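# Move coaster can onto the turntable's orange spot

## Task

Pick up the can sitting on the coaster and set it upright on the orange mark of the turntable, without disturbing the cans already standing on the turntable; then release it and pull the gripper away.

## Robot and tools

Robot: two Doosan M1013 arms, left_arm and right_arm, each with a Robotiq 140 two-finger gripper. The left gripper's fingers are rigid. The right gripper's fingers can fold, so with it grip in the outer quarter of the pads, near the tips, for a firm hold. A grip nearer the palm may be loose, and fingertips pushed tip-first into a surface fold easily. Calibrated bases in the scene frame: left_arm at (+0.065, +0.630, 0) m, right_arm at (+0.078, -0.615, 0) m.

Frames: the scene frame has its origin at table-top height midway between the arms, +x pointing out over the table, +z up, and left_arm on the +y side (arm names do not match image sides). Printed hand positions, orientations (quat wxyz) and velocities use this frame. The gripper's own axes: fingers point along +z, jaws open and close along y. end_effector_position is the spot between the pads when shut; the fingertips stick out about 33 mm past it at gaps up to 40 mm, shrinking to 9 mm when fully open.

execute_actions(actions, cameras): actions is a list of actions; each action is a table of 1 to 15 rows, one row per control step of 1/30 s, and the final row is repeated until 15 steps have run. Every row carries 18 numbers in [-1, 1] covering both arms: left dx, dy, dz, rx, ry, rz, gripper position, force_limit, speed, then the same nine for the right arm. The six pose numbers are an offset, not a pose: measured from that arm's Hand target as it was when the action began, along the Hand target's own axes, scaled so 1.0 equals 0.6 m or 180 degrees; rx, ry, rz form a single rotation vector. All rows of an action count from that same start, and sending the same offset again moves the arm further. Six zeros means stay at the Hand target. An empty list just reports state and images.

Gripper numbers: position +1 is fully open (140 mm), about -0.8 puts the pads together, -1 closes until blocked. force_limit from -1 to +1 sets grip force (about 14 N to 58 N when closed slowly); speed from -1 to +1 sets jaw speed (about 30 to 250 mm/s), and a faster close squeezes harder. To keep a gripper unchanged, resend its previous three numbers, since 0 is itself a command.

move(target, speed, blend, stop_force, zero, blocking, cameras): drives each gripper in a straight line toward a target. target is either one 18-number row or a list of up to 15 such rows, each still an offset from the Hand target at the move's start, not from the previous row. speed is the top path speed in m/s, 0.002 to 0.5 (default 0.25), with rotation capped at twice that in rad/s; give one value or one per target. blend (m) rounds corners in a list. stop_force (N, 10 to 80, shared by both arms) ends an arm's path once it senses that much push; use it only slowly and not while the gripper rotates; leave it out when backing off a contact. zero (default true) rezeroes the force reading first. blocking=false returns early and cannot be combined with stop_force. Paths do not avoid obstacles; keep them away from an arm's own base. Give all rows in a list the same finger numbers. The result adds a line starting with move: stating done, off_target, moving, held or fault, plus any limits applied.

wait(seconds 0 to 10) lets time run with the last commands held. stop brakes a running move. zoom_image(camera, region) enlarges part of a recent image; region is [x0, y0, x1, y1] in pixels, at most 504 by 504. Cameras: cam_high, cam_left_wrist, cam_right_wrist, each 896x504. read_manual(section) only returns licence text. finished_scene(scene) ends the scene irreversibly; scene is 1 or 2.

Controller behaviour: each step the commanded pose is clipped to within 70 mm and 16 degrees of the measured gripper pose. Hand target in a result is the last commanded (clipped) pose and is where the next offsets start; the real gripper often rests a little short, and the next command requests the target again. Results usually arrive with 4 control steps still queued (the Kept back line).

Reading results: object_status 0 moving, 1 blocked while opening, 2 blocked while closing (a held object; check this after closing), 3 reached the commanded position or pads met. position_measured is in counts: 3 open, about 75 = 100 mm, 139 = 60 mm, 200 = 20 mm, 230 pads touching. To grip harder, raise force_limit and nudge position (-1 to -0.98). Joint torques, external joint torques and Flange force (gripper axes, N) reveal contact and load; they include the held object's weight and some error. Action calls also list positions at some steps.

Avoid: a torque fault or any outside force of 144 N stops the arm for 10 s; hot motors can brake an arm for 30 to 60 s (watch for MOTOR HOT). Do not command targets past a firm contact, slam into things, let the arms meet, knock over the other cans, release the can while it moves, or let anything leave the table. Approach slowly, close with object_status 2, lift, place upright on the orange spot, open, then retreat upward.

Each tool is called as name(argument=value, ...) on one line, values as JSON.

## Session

execute_actions(actions=[])

Scene clock: 0.00 s.
left_arm: end_effector_position=(+0.7735, +0.0267, +0.2675) position_measured=3 object_status=3 end_effector_quat_wxyz=(+0.078, +0.826, -0.472, +0.296) | right_arm: end_effector_position=(+0.2447, -0.3528, +0.2491) position_measured=3 object_status=3 end_effector_quat_wxyz=(-0.513, +0.215, +0.754, -0.350)
Joint positions: left_arm=[-0.769 0.351 1.581 -0.047 0.588 1.907] | right_arm=[0.597 0.355 2.037 0.306 2.062 -0.482]
Joint velocities: within noise
Joint torques (N m): no reading
External joint torques (N m): no reading
Flange force (N): no reading
Hand target: left_arm +0.7735, +0.0267, +0.2675; +0.078, +0.826, -0.472, +0.296 | right_arm +0.2447, -0.3528, +0.2491; -0.513, +0.215, +0.754, -0.350
Tool commands: left_gripper/position=+1.0 left_gripper/force_limit=+1.0 left_gripper/speed=+1.0 right_gripper/position=+1.0 right_gripper/force_limit=+1.0 right_gripper/speed=+1.0
camera_calibration:
cam_left_wrist: T_world_to_cam=[[-0.817736, -0.560513, -0.130897, 0.688863], [-0.516482, 0.814914, -0.262986, 0.452897], [0.254077, -0.147447, -0.955879, 0.207541], [0, 0, 0, 1]] pos_world=[0.744489, 0.0476464, 0.40766]
cam_right_wrist: T_world_to_cam=[[-0.0548192, 0.655845, -0.752902, 0.446896], [0.672831, -0.532874, -0.51317, -0.223329], [-0.737762, -0.534708, -0.412061, 0.23811], [0, 0, 0, 1]] pos_world=[0.350429, -0.284781, 0.319979]

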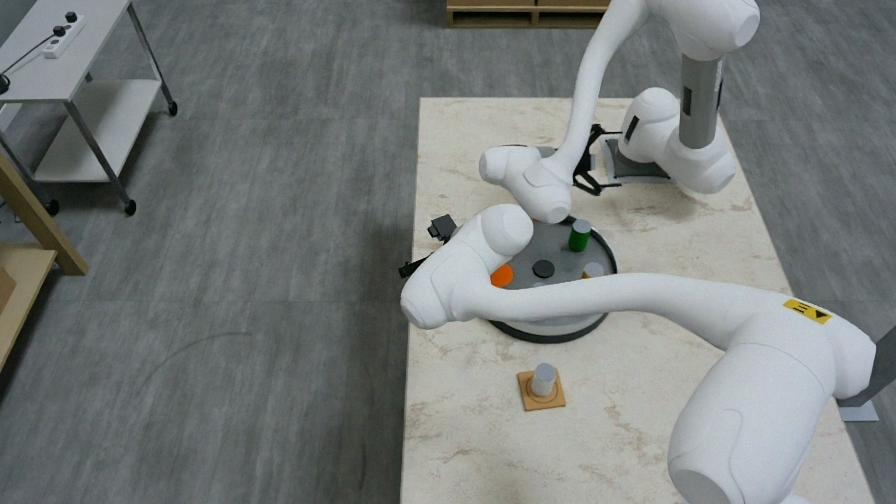

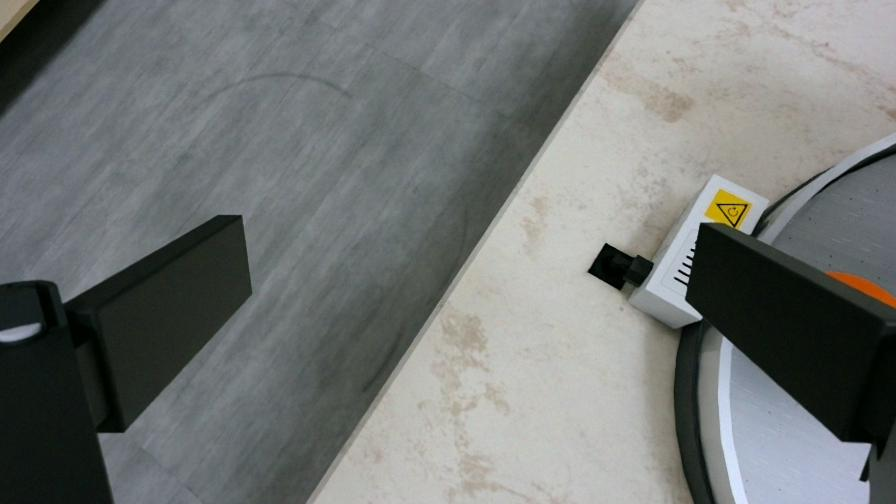

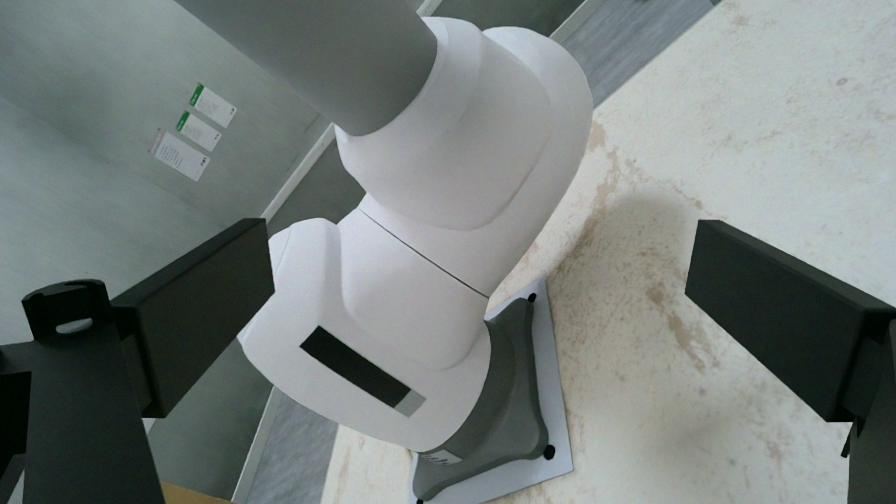

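wait(seconds=0.5, cameras=["cam_high"])

wait(seconds=0.5, cameras=["cam_high"])

Scene clock: 1.30 s.
left_arm: end_effector_position=(+0.7735, +0.0267, +0.2675) position_measured=3 object_status=3 end_effector_quat_wxyz=(+0.078, +0.826, -0.472, +0.296) | right_arm: end_effector_position=(+0.2447, -0.3528, +0.2491) position_measured=3 object_status=3 end_effector_quat_wxyz=(-0.513, +0.215, +0.754, -0.350)
Joint positions: left_arm=[-0.769 0.351 1.581 -0.047 0.588 1.907] | right_arm=[0.597 0.355 2.037 0.306 2.062 -0.482]
Joint velocities: within noise
Joint torques (N m): left_arm=[-3.9 -77.99 -39.72 3.96 -1.93 -0.18] | right_arm=[-0.97 -61.25 -25.71 2.83 2.48 -0.22]
External joint torques (N m): left_arm=[3.55 2.05 -0.95 -0.03 0.32 0.17] | right_arm=[0.72 -2.86 -1.88 0.56 0.14 0.18]
Flange force (N): left_arm=[2.7 -6.7 2.6] | right_arm=[5.2 -2.6 -0.9]
Hand target: left_arm +0.7735, +0.0267, +0.2675; +0.078, +0.826, -0.472, +0.296 | right_arm +0.2447, -0.3528, +0.2491; -0.513, +0.215, +0.754, -0.350
Tool commands: left_gripper/position=+1.0 left_gripper/force_limit=+1.0 left_gripper/speed=+1.0 right_gripper/position=+1.0 right_gripper/force_limit=+1.0 right_gripper/speed=+1.0
wait: 0.50 s; at rest from the start
Images, in order (width x height): cam_high 896x504.

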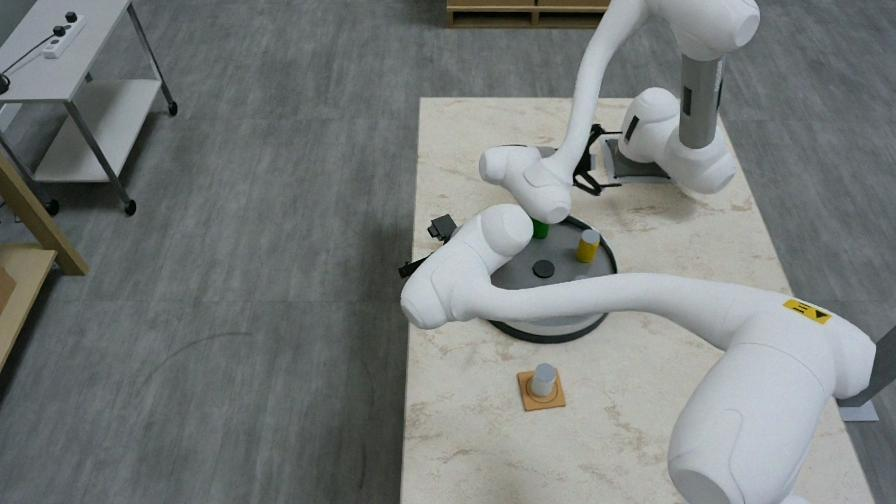

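Scene clock: 1.80 s.
left_arm: end_effector_position=(+0.7735, +0.0267, +0.2675) position_measured=3 object_status=3 end_effector_quat_wxyz=(+0.078, +0.826, -0.472, +0.296) | right_arm: end_effector_position=(+0.2447, -0.3528, +0.2491) position_measured=3 object_status=3 end_effector_quat_wxyz=(-0.513, +0.215, +0.754, -0.350)
Joint positions: left_arm=[-0.769 0.351 1.581 -0.047 0.588 1.907] | right_arm=[0.597 0.355 2.037 0.306 2.062 -0.482]
Joint velocities: within noise
Joint torques (N m): left_arm=[-4.36 -77.99 -39.51 3.94 -2 -0.17] | right_arm=[-1.03 -61.34 -25.44 2.79 2.5 -0.23]
External joint torques (N m): left_arm=[4.18 1.73 -1.22 0 0.39 0.16] | right_arm=[1.08 -2.17 -1.95 0.57 0.11 0.2]
Flange force (N): left_arm=[2.9 -7.6 2.2] | right_arm=[5.3 -1.1 -1.4]
Hand target: left_arm +0.7735, +0.0267, +0.2675; +0.078, +0.826, -0.472, +0.296 | right_arm +0.2447, -0.3528, +0.2491; -0.513, +0.215, +0.754, -0.350
Tool commands: left_gripper/position=+1.0 left_gripper/force_limit=+1.0 left_gripper/speed=+1.0 right_gripper/position=+1.0 right_gripper/force_limit=+1.0 right_gripper/speed=+1.0
wait: 0.50 s; at rest by 0.17 s
Images, in order (width x height): cam_high 896x504.

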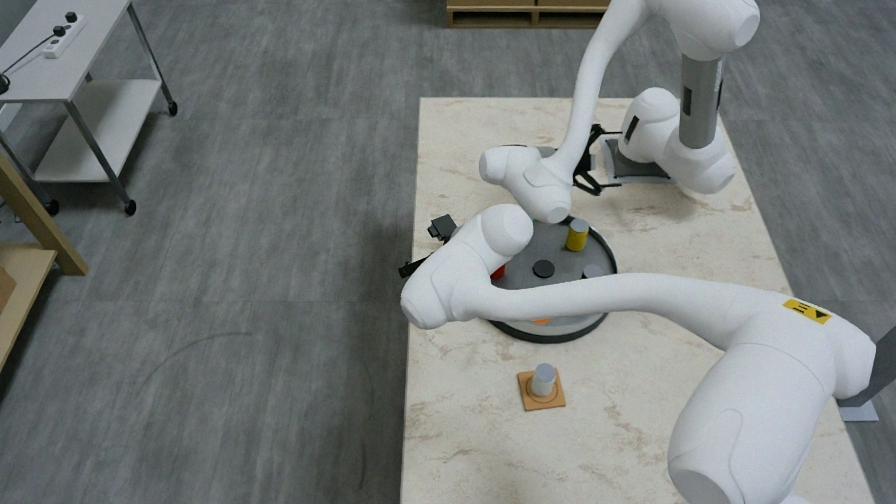

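move(target=[-0.5242,0.2228,-0.2045,-0.0522,-0.1913,0.0027,0.15,-0.2,0,0,0,0,0,0,0,1,1,1], speed=0.35)

Scene clock: 6.90 s.
left_arm: end_effector_position=(+0.4931, +0.2356, +0.1696) position_measured=110 object_status=3 end_effector_quat_wxyz=(+0.000, +0.866, -0.500, +0.000) | right_arm: end_effector_position=(+0.2447, -0.3528, +0.2491) position_measured=3 object_status=3 end_effector_quat_wxyz=(-0.513, +0.215, +0.754, -0.350)
Joint positions: left_arm=[-0.84 0.142 1.92 -0.001 1.078 1.815] | right_arm=[0.597 0.355 2.037 0.306 2.062 -0.482]
Joint velocities: within noise
Joint torques (N m): left_arm=[-3.5 -52.8 -36.02 3.78 -0.31 -0.14] | right_arm=[-0.97 -61.22 -25.54 2.77 2.52 -0.24]
External joint torques (N m): left_arm=[3.62 0.75 -1.06 0.02 0.26 0.14] | right_arm=[1.03 -3.1 -2.06 0.62 0.1 0.2]
Flange force (N): left_arm=[1.4 -7.2 -1.0] | right_arm=[6.0 -2.4 -0.8]
Hand target: left_arm +0.4931, +0.2356, +0.1696; +0.000, +0.866, -0.500, +0.000 | right_arm +0.2447, -0.3528, +0.2491; -0.513, +0.215, +0.754, -0.350
Off the commanded pose: left_arm 0.000 m, 0 deg | right_arm 0.000 m, 0 deg.
move: done
camera_calibration:
cam_left_wrist: T_world_to_cam=[[-0.851587, -0.524193, 0.00465469, 0.548959], [-0.492661, 0.803333, 0.334576, 0.00174762], [-0.179122, 0.282627, -0.942357, 0.326083], [0, 0, 0, 1]] pos_world=[0.526756, 0.194196, 0.304147]
cam_right_wrist: T_world_to_cam=[[-0.0548192, 0.655845, -0.752902, 0.446896], [0.672831, -0.532874, -0.51317, -0.223329], [-0.737762, -0.534708, -0.412061, 0.23811], [0, 0, 0, 1]] pos_world=[0.350429, -0.284781, 0.319979]

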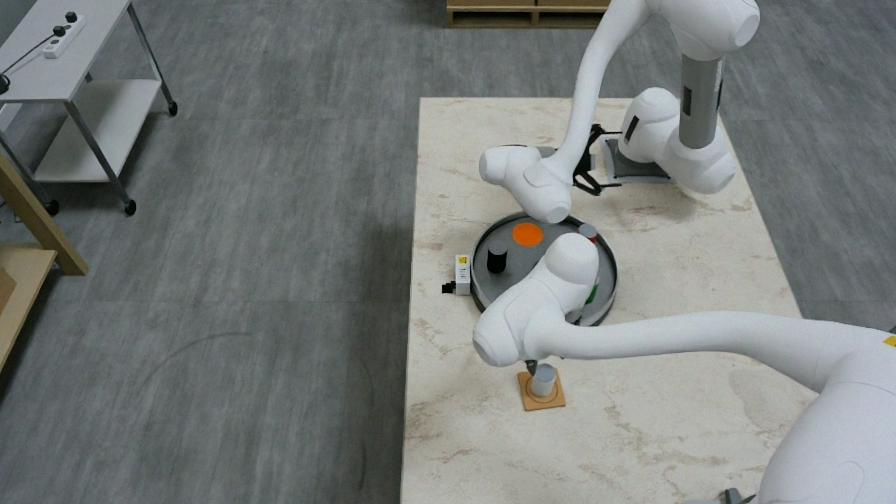

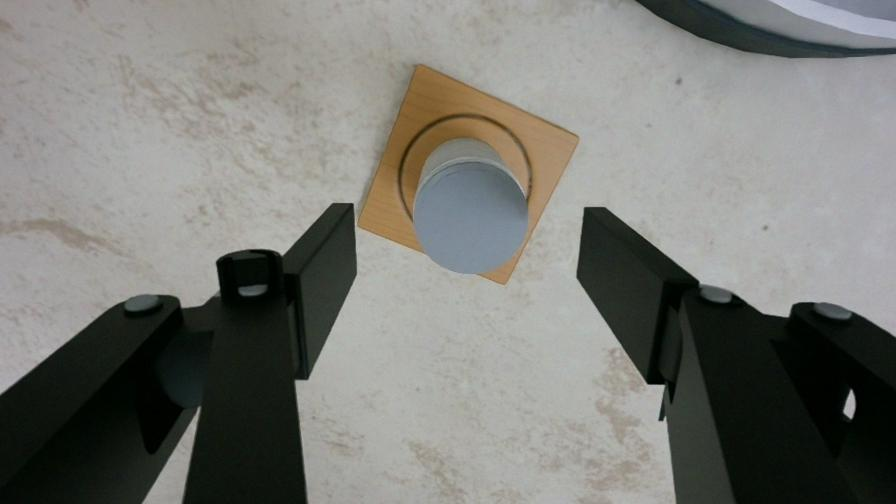

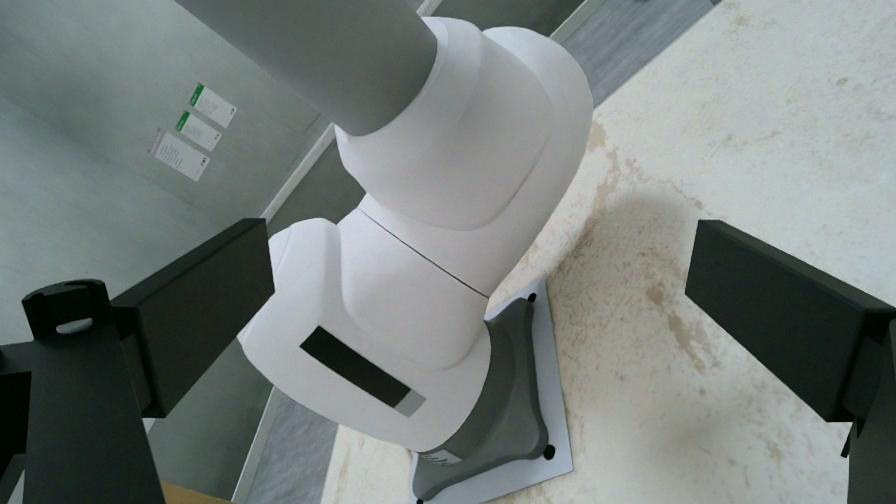

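zoom_image(camera="cam_left_wrist", region=[340, 40, 600, 300])

zoom_image(camera="cam_left_wrist", region=[345, 50, 475, 123])

zoom_image(camera="cam_left_wrist", region=[345, 190, 475, 263])

zoom_image(camera="cam_left_wrist", region=[470, 110, 600, 183])

zoom_image(camera="cam_left_wrist", region=[400, 130, 540, 280])

Scaled by 1.938 from the camera's 896x504 image, which has a finer 1280x720 frame.

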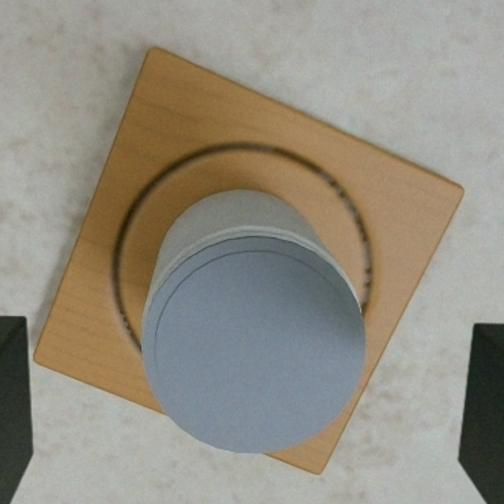

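Scaled by 3.877 from the camera's 896x504 image, which has a finer 1280x720 frame.

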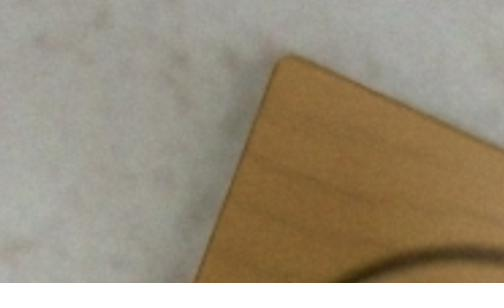

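Scaled by 3.877 from the camera's 896x504 image, which has a finer 1280x720 frame.

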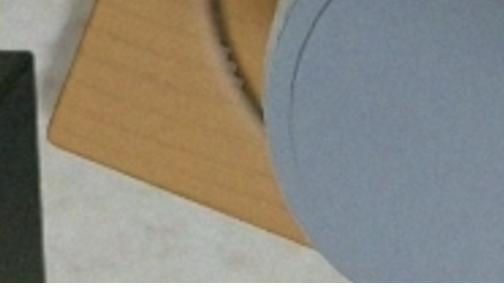

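Scaled by 3.877 from the camera's 896x504 image, which has a finer 1280x720 frame.

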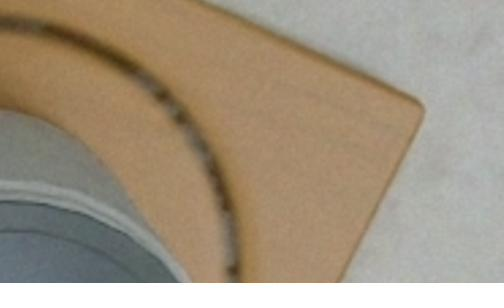

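Scaled by 3.360 from the camera's 896x504 image, which has a finer 1280x720 frame.

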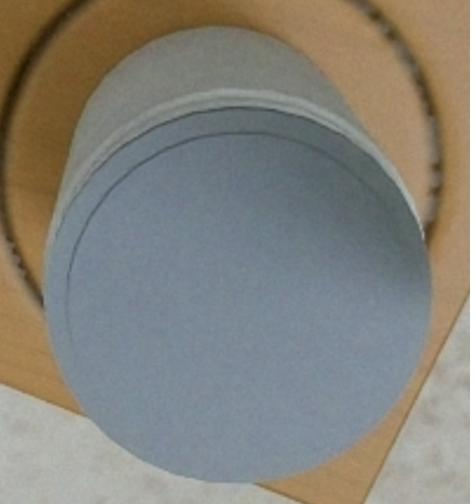

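move(target=[-0.0085,0.0035,0.1577,0,0,0,0.0,-0.2,0,0,0,0,0,0,0,1,1,1], cameras=["cam_left_wrist"])

Scene clock: 11.67 s.
left_arm: end_effector_position=(+0.4887, +0.2389, +0.0751) position_measured=129 object_status=3 end_effector_quat_wxyz=(+0.000, +0.866, -0.500, +0.000) | right_arm: end_effector_position=(+0.2447, -0.3528, +0.2491) position_measured=3 object_status=3 end_effector_quat_wxyz=(-0.513, +0.215, +0.754, -0.350)
Joint positions: left_arm=[-0.841 0.226 2.02 -0.001 0.896 1.814] | right_arm=[0.597 0.355 2.037 0.306 2.062 -0.482]
Joint velocities: within noise
Joint torques (N m): left_arm=[-3.85 -57.6 -31.99 3.3 -0.33 -0.04] | right_arm=[-0.86 -61.36 -25.71 2.8 2.54 -0.24]
External joint torques (N m): left_arm=[3.88 1.78 -0.77 0.04 0.28 0.04] | right_arm=[1.02 -3.31 -1.77 0.58 0.1 0.2]
Flange force (N): left_arm=[2.2 -7.8 0.8] | right_arm=[5.9 -2.9 -0.1]
Hand target: left_arm +0.4887, +0.2389, +0.0750; +0.000, +0.866, -0.500, +0.000 | right_arm +0.2447, -0.3528, +0.2491; -0.513, +0.215, +0.754, -0.350
Off the commanded pose: left_arm 0.000 m, 0 deg | right_arm 0.000 m, 0 deg.
move: done
camera_calibration:
cam_left_wrist: T_world_to_cam=[[-0.851588, -0.524192, 0.00467048, 0.547366], [-0.492662, 0.803346, 0.334545, 0.0285641], [-0.179118, 0.282593, -0.942368, 0.235238], [0, 0, 0, 1]] pos_world=[0.522337, 0.197501, 0.209568]
Images, in order (width x height): cam_left_wrist 896x504.

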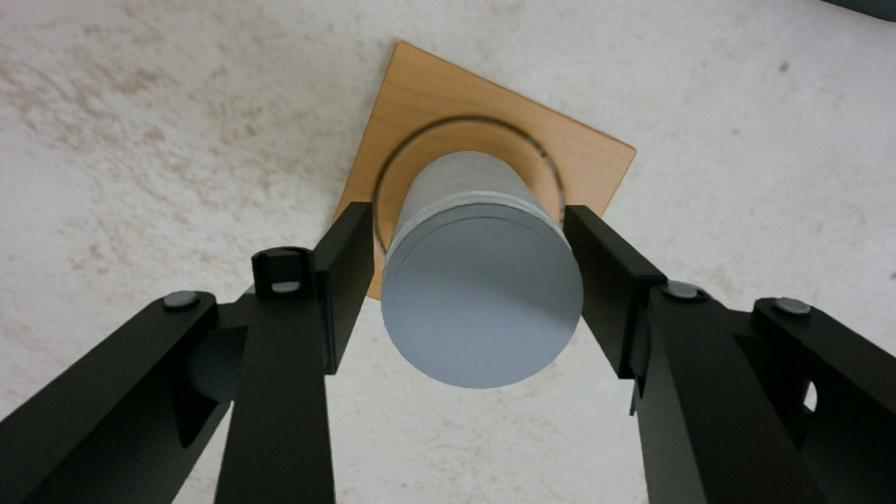

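zoom_image(camera="cam_left_wrist", region=[345, 20, 475, 93])

zoom_image(camera="cam_left_wrist", region=[530, 115, 660, 188])

zoom_image(camera="cam_left_wrist", region=[400, 100, 540, 240])

zoom_image(camera="cam_left_wrist", region=[340, 180, 620, 400])

Scaled by 3.877 from the camera's 896x504 image, which has a finer 1280x720 frame.

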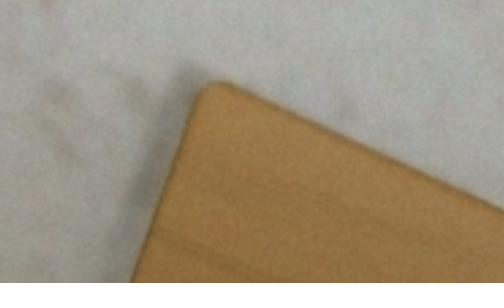

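Scaled by 3.877 from the camera's 896x504 image, which has a finer 1280x720 frame.

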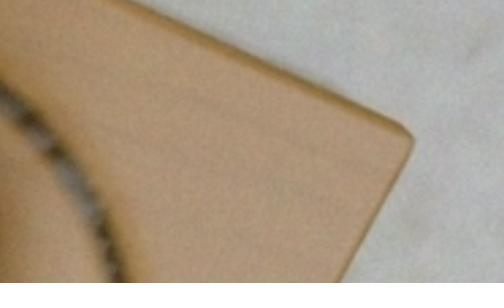

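Scaled by 3.600 from the camera's 896x504 image, which has a finer 1280x720 frame.

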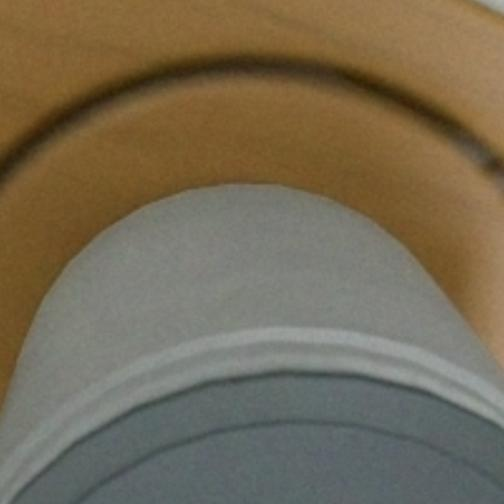

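Scaled by 1.800 from the camera's 896x504 image, which has a finer 1280x720 frame.

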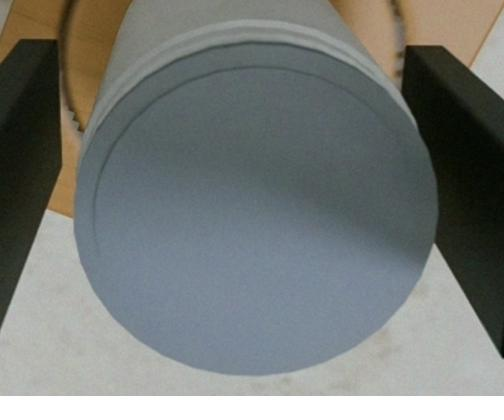

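execute_actions(actions=[[[0,0,0,0,0,0,-1,-0.2,-1,0,0,0,0,0,0,1,1,1]]], cameras=[])

wait(seconds=0.3, cameras=["cam_left_wrist"])

Scene clock: 15.00 s.
left_arm: end_effector_position=(+0.4887, +0.2389, +0.0750) position_measured=142 object_status=0 end_effector_quat_wxyz=(+0.000, +0.866, -0.500, +0.000) | right_arm: end_effector_position=(+0.2447, -0.3528, +0.2491) position_measured=3 object_status=3 end_effector_quat_wxyz=(-0.513, +0.215, +0.754, -0.350)
Joint positions: left_arm=[-0.841 0.226 2.02 -0.001 0.896 1.814] | right_arm=[0.597 0.355 2.037 0.306 2.062 -0.482]
Joint velocities: within noise
Joint torques (N m): left_arm=[-3.88 -56.66 -31.84 3.37 -0.33 -0.17] | right_arm=[-1.08 -61.46 -25.67 2.8 2.51 -0.23]
External joint torques (N m): left_arm=[3.92 1.04 -0.89 -0.03 0.27 0.17] | right_arm=[1.13 -2.5 -1.88 0.58 0.11 0.19]
Flange force (N): left_arm=[1.4 -7.9 -0.1] | right_arm=[5.6 -1.6 -0.9]
Hand target: left_arm +0.4887, +0.2389, +0.0750; +0.000, +0.866, -0.500, +0.000 | right_arm +0.2447, -0.3528, +0.2491; -0.513, +0.215, +0.754, -0.350
Off the commanded pose: left_arm 0.000 m, 0 deg | right_arm 0.000 m, 0 deg.
Kept back: 4 steps.
Step readings (end_effector_position of left_arm | right_arm):
0: (+0.4887, +0.2389, +0.0750) | (+0.2447, -0.3528, +0.2491)
1: (+0.4887, +0.2389, +0.0750) | (+0.2447, -0.3528, +0.2491)
2: (+0.4887, +0.2389, +0.0750) | (+0.2447, -0.3528, +0.2491)
4: (+0.4887, +0.2389, +0.0750) | (+0.2447, -0.3528, +0.2491)
8: (+0.4887, +0.2389, +0.0750) | (+0.2447, -0.3528, +0.2491)
No camera images: "cameras" was empty.

Scene clock: 15.43 s.
left_arm: end_effector_position=(+0.4887, +0.2389, +0.0750) position_measured=151 object_status=0 end_effector_quat_wxyz=(+0.000, +0.866, -0.500, +0.000) | right_arm: end_effector_position=(+0.2447, -0.3528, +0.2491) position_measured=3 object_status=3 end_effector_quat_wxyz=(-0.513, +0.215, +0.754, -0.350)
Joint positions: left_arm=[-0.841 0.226 2.02 -0.001 0.896 1.814] | right_arm=[0.597 0.355 2.037 0.306 2.062 -0.482]
Joint velocities: within noise
Joint torques (N m): left_arm=[-3.55 -51.71 -29.1 3.24 -0.66 -0.12] | right_arm=[-0.79 -61.38 -25.71 2.8 2.48 -0.24]
External joint torques (N m): left_arm=[3.55 -3.83 -3.61 0.1 0.6 0.12] | right_arm=[0.66 -2.58 -1.74 0.57 0.14 0.21]
Flange force (N): left_arm=[0.0 -6.7 -8.4] | right_arm=[4.9 -2.2 -0.8]
Hand target: left_arm +0.4887, +0.2389, +0.0750; +0.000, +0.866, -0.500, +0.000 | right_arm +0.2447, -0.3528, +0.2491; -0.513, +0.215, +0.754, -0.350
Tool commands: left_gripper/position=-1.0 left_gripper/force_limit=-0.2 left_gripper/speed=-1.0 right_gripper/position=+1.0 right_gripper/force_limit=+1.0 right_gripper/speed=+1.0
Off the commanded pose: left_arm 0.000 m, 0 deg | right_arm 0.000 m, 0 deg.
wait: 0.30 s; at rest by 0.20 s
camera_calibration:
cam_left_wrist: T_world_to_cam=[[-0.851587, -0.524192, 0.00468476, 0.54736], [-0.492646, 0.80333, 0.334606, 0.0285543], [-0.179161, 0.282639, -0.942346, 0.235191], [0, 0, 0, 1]] pos_world=[0.52233, 0.197509, 0.209513]
Images, in order (width x height): cam_left_wrist 896x504.

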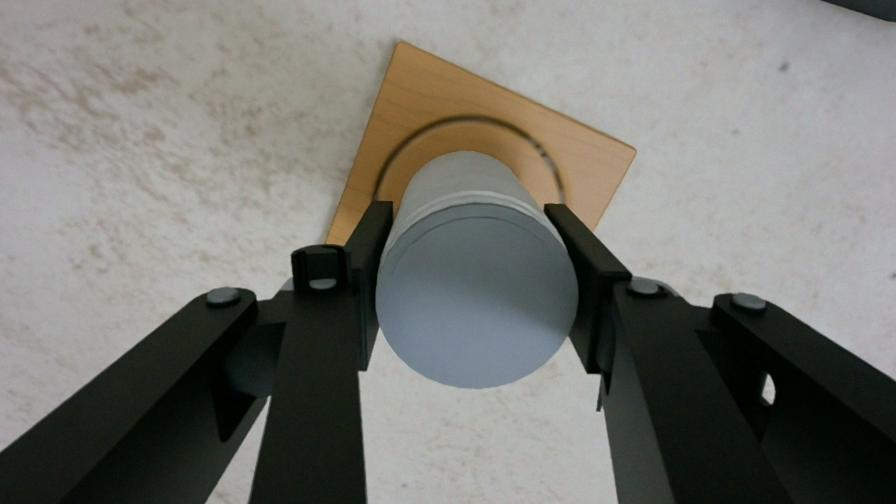

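move(target=[[0,0,-0.2417,0,0,0,-1,-0.2,-1,0,0,0,0,0,0,1,1,1],[0.4707,0.1085,-0.2417,0,0,0,-1,-0.2,-1,0,0,0,0,0,0,1,1,1]], blend=0.06, speed=0.35, cameras=["cam_left_wrist"])

Scene clock: 17.37 s.
left_arm: end_effector_position=(+0.5450, +0.0496, +0.2198) position_measured=151 object_status=2 end_effector_quat_wxyz=(+0.001, +0.866, -0.500, +0.001) | right_arm: end_effector_position=(+0.2447, -0.3528, +0.2491) position_measured=3 object_status=3 end_effector_quat_wxyz=(-0.513, +0.215, +0.754, -0.350)
Joint positions: left_arm=[-0.961 0.365 1.532 -0.001 1.241 1.694] | right_arm=[0.597 0.355 2.037 0.306 2.062 -0.482]
Joint velocities: within noise
Joint torques (N m): left_arm=[-3.66 -79.49 -39.73 4.07 -0.31 -0.2] | right_arm=[-0.82 -61.48 -25.66 2.8 2.45 -0.22]
External joint torques (N m): left_arm=[3.75 2.56 -0.16 0.01 0.24 0.2] | right_arm=[0.6 -2.63 -1.92 0.58 0.18 0.18]
Flange force (N): left_arm=[3.7 -6.0 0.7] | right_arm=[5.0 -2.3 -1.2]
Hand target: left_arm +0.5451, +0.0496, +0.2199; +0.001, +0.866, -0.500, +0.001 (not the last commanded pose) | right_arm +0.2447, -0.3528, +0.2491; -0.513, +0.215, +0.754, -0.350
Off the commanded pose: left_arm 0.092 m, 0 deg | right_arm 0.000 m, 0 deg.
move: held (left_arm; a check stopped the path); path passed 1 of 2 targets; limits=held
pose unreachable (left arm): on one or more control steps of this call, first in action 0 (counted from 0), this arm could not follow its commanded pose, so it was not sent that pose on those steps. It may still have moved: this result reports where it is.
cause: moving toward the commanded pose would bring a part of the arm too close to another arm (this arm's gripper and a part of the right arm just beyond its joint 4 (forearm roll)).
camera_calibration:
cam_left_wrist: T_world_to_cam=[[-0.851867, -0.523733, 0.00506708, 0.495471], [-0.492705, 0.804606, 0.331438, 0.160586], [-0.177662, 0.279844, -0.943464, 0.434823], [0, 0, 0, 1]] pos_world=[0.578449, 0.00860315, 0.354504]
Images, in order (width x height): cam_left_wrist 896x504.

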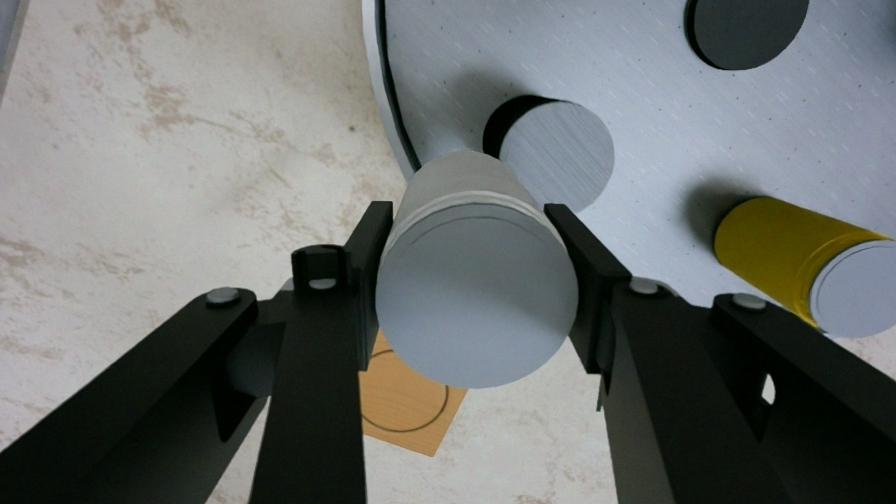

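move(target=[[0,0,0,0,0,0,-1,-0.2,-1,-0.1617,-0.1053,-0.0957,-0.0831,0.0998,0.0306,1,1,1],[0.1504,0.0322,-0.0002,0.0002,-0.0009,0,-1,-0.2,-1,-0.1617,-0.1053,-0.0957,-0.0831,0.0998,0.0306,1,1,1]], speed=[0.4,0.3])

Scene clock: 20.93 s.
left_arm: end_effector_position=(+0.5734, -0.0382, +0.2204) position_measured=151 object_status=2 end_effector_quat_wxyz=(+0.000, +0.866, -0.500, +0.000) | right_arm: end_effector_position=(+0.3370, -0.4434, +0.2490) position_measured=3 object_status=3 end_effector_quat_wxyz=(-0.575, +0.367, +0.692, -0.236)
Joint positions: left_arm=[-0.998 0.501 1.329 0 1.31 1.658] | right_arm=[0.178 0.355 2.037 0.306 2.062 -0.481]
Joint velocities: within noise
Joint torques (N m): left_arm=[-4.07 -94.34 -40.08 4.17 -0.34 -0.16] | right_arm=[-0.73 -61.35 -25.64 2.8 2.53 -0.21]
External joint torques (N m): left_arm=[3.39 4.52 -0.37 -0.05 0.29 0.16] | right_arm=[0.66 -2.81 -1.8 0.58 0.09 0.18]
Flange force (N): left_arm=[8.0 -5.3 1.0] | right_arm=[5.1 -2.5 -0.7]
Hand target: left_arm +0.5733, -0.0382, +0.2203; +0.000, +0.866, -0.500, +0.000 | right_arm +0.3370, -0.4434, +0.2490; -0.575, +0.367, +0.692, -0.236
Off the commanded pose: left_arm 0.000 m, 0 deg | right_arm 0.000 m, 0 deg.
move: done
camera_calibration:
cam_left_wrist: T_world_to_cam=[[-0.851822, -0.523813, 0.00434212, 0.473771], [-0.492497, 0.803665, 0.33402, 0.244249], [-0.178453, 0.282387, -0.942556, 0.465279], [0, 0, 0, 1]] pos_world=[0.606891, -0.0795152, 0.35491]
cam_right_wrist: T_world_to_cam=[[0.21697, 0.620988, -0.753192, 0.404324], [0.39778, -0.760851, -0.512715, -0.342159], [-0.891457, -0.188361, -0.412099, 0.463088], [0, 0, 0, 1]] pos_world=[0.4612, -0.424185, 0.319942]

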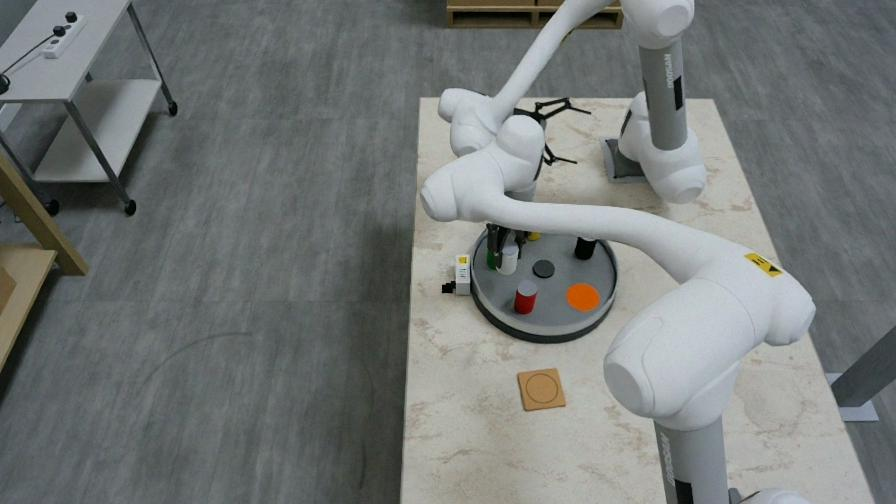

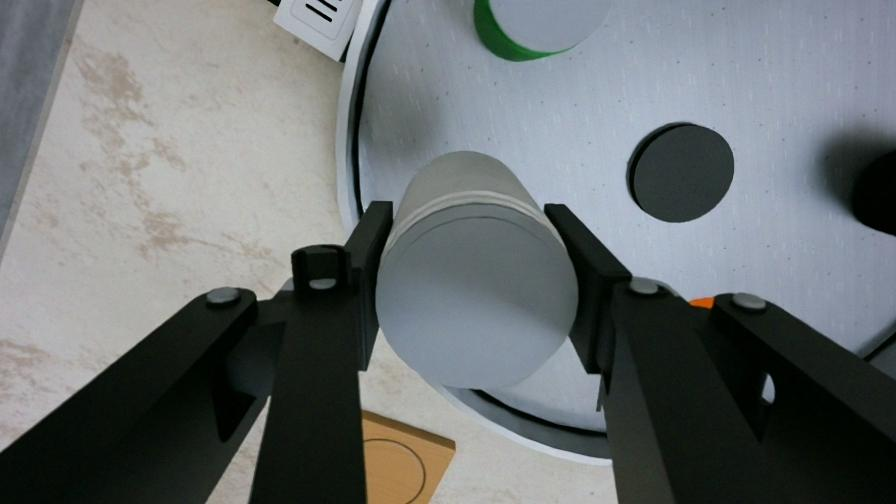

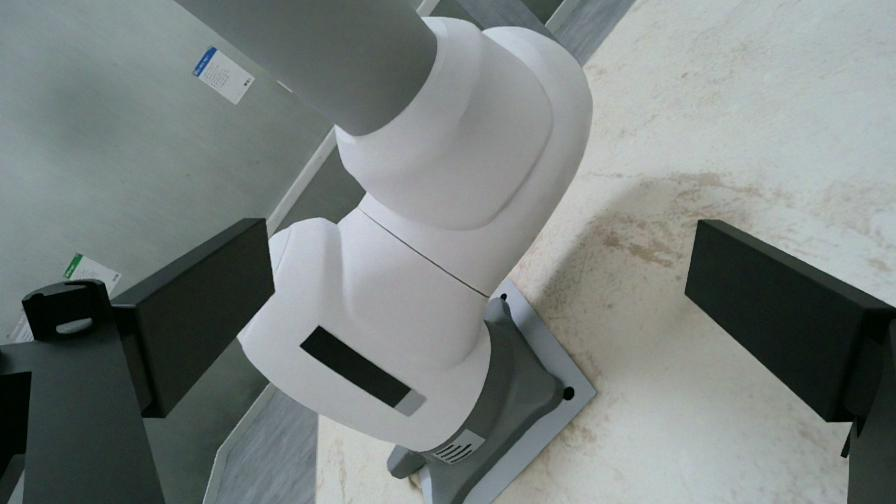

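wait(seconds=0, cameras=["cam_high"])

Scene clock: 21.33 s.
left_arm: end_effector_position=(+0.5733, -0.0382, +0.2203) position_measured=151 object_status=2 end_effector_quat_wxyz=(+0.000, +0.866, -0.500, +0.000) | right_arm: end_effector_position=(+0.3370, -0.4434, +0.2490) position_measured=3 object_status=3 end_effector_quat_wxyz=(-0.575, +0.367, +0.692, -0.236)
Joint positions: left_arm=[-0.998 0.501 1.329 0 1.31 1.658] | right_arm=[0.178 0.355 2.037 0.306 2.062 -0.481]
Joint velocities: within noise
Joint torques (N m): left_arm=[-4.05 -93.77 -40.21 4.13 -0.26 -0.14] | right_arm=[-1.18 -61.35 -25.7 2.8 2.54 -0.21]
External joint torques (N m): left_arm=[4.62 3.13 -0.41 0.05 0.21 0.14] | right_arm=[1.03 -1.95 -1.51 0.54 0.07 0.18]
Flange force (N): left_arm=[5.7 -6.5 0.5] | right_arm=[4.7 -1.0 -0.7]
Hand target: left_arm +0.5733, -0.0382, +0.2203; +0.000, +0.866, -0.500, +0.000 | right_arm +0.3370, -0.4434, +0.2490; -0.575, +0.367, +0.692, -0.236
Tool commands: left_gripper/position=-1.0 left_gripper/force_limit=-0.2 left_gripper/speed=-1.0 right_gripper/position=+1.0 right_gripper/force_limit=+1.0 right_gripper/speed=+1.0
Off the commanded pose: left_arm 0.000 m, 0 deg | right_arm 0.000 m, 0 deg.
Images, in order (width x height): cam_high 896x504.

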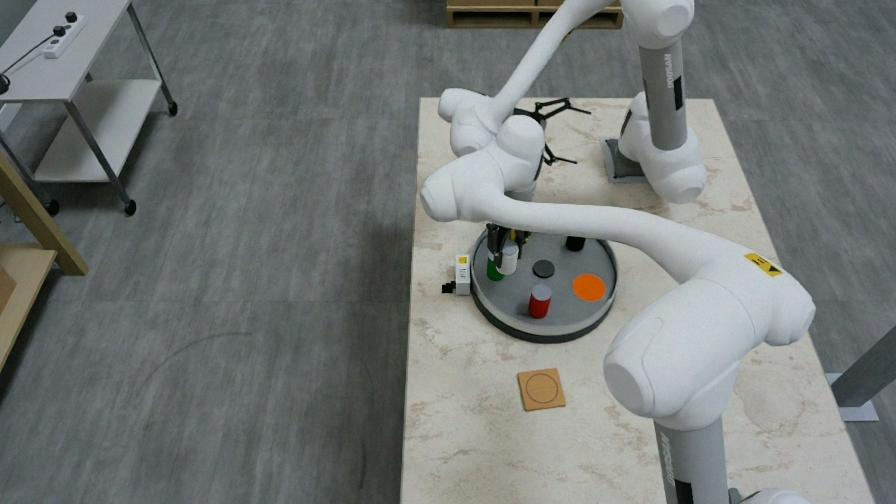

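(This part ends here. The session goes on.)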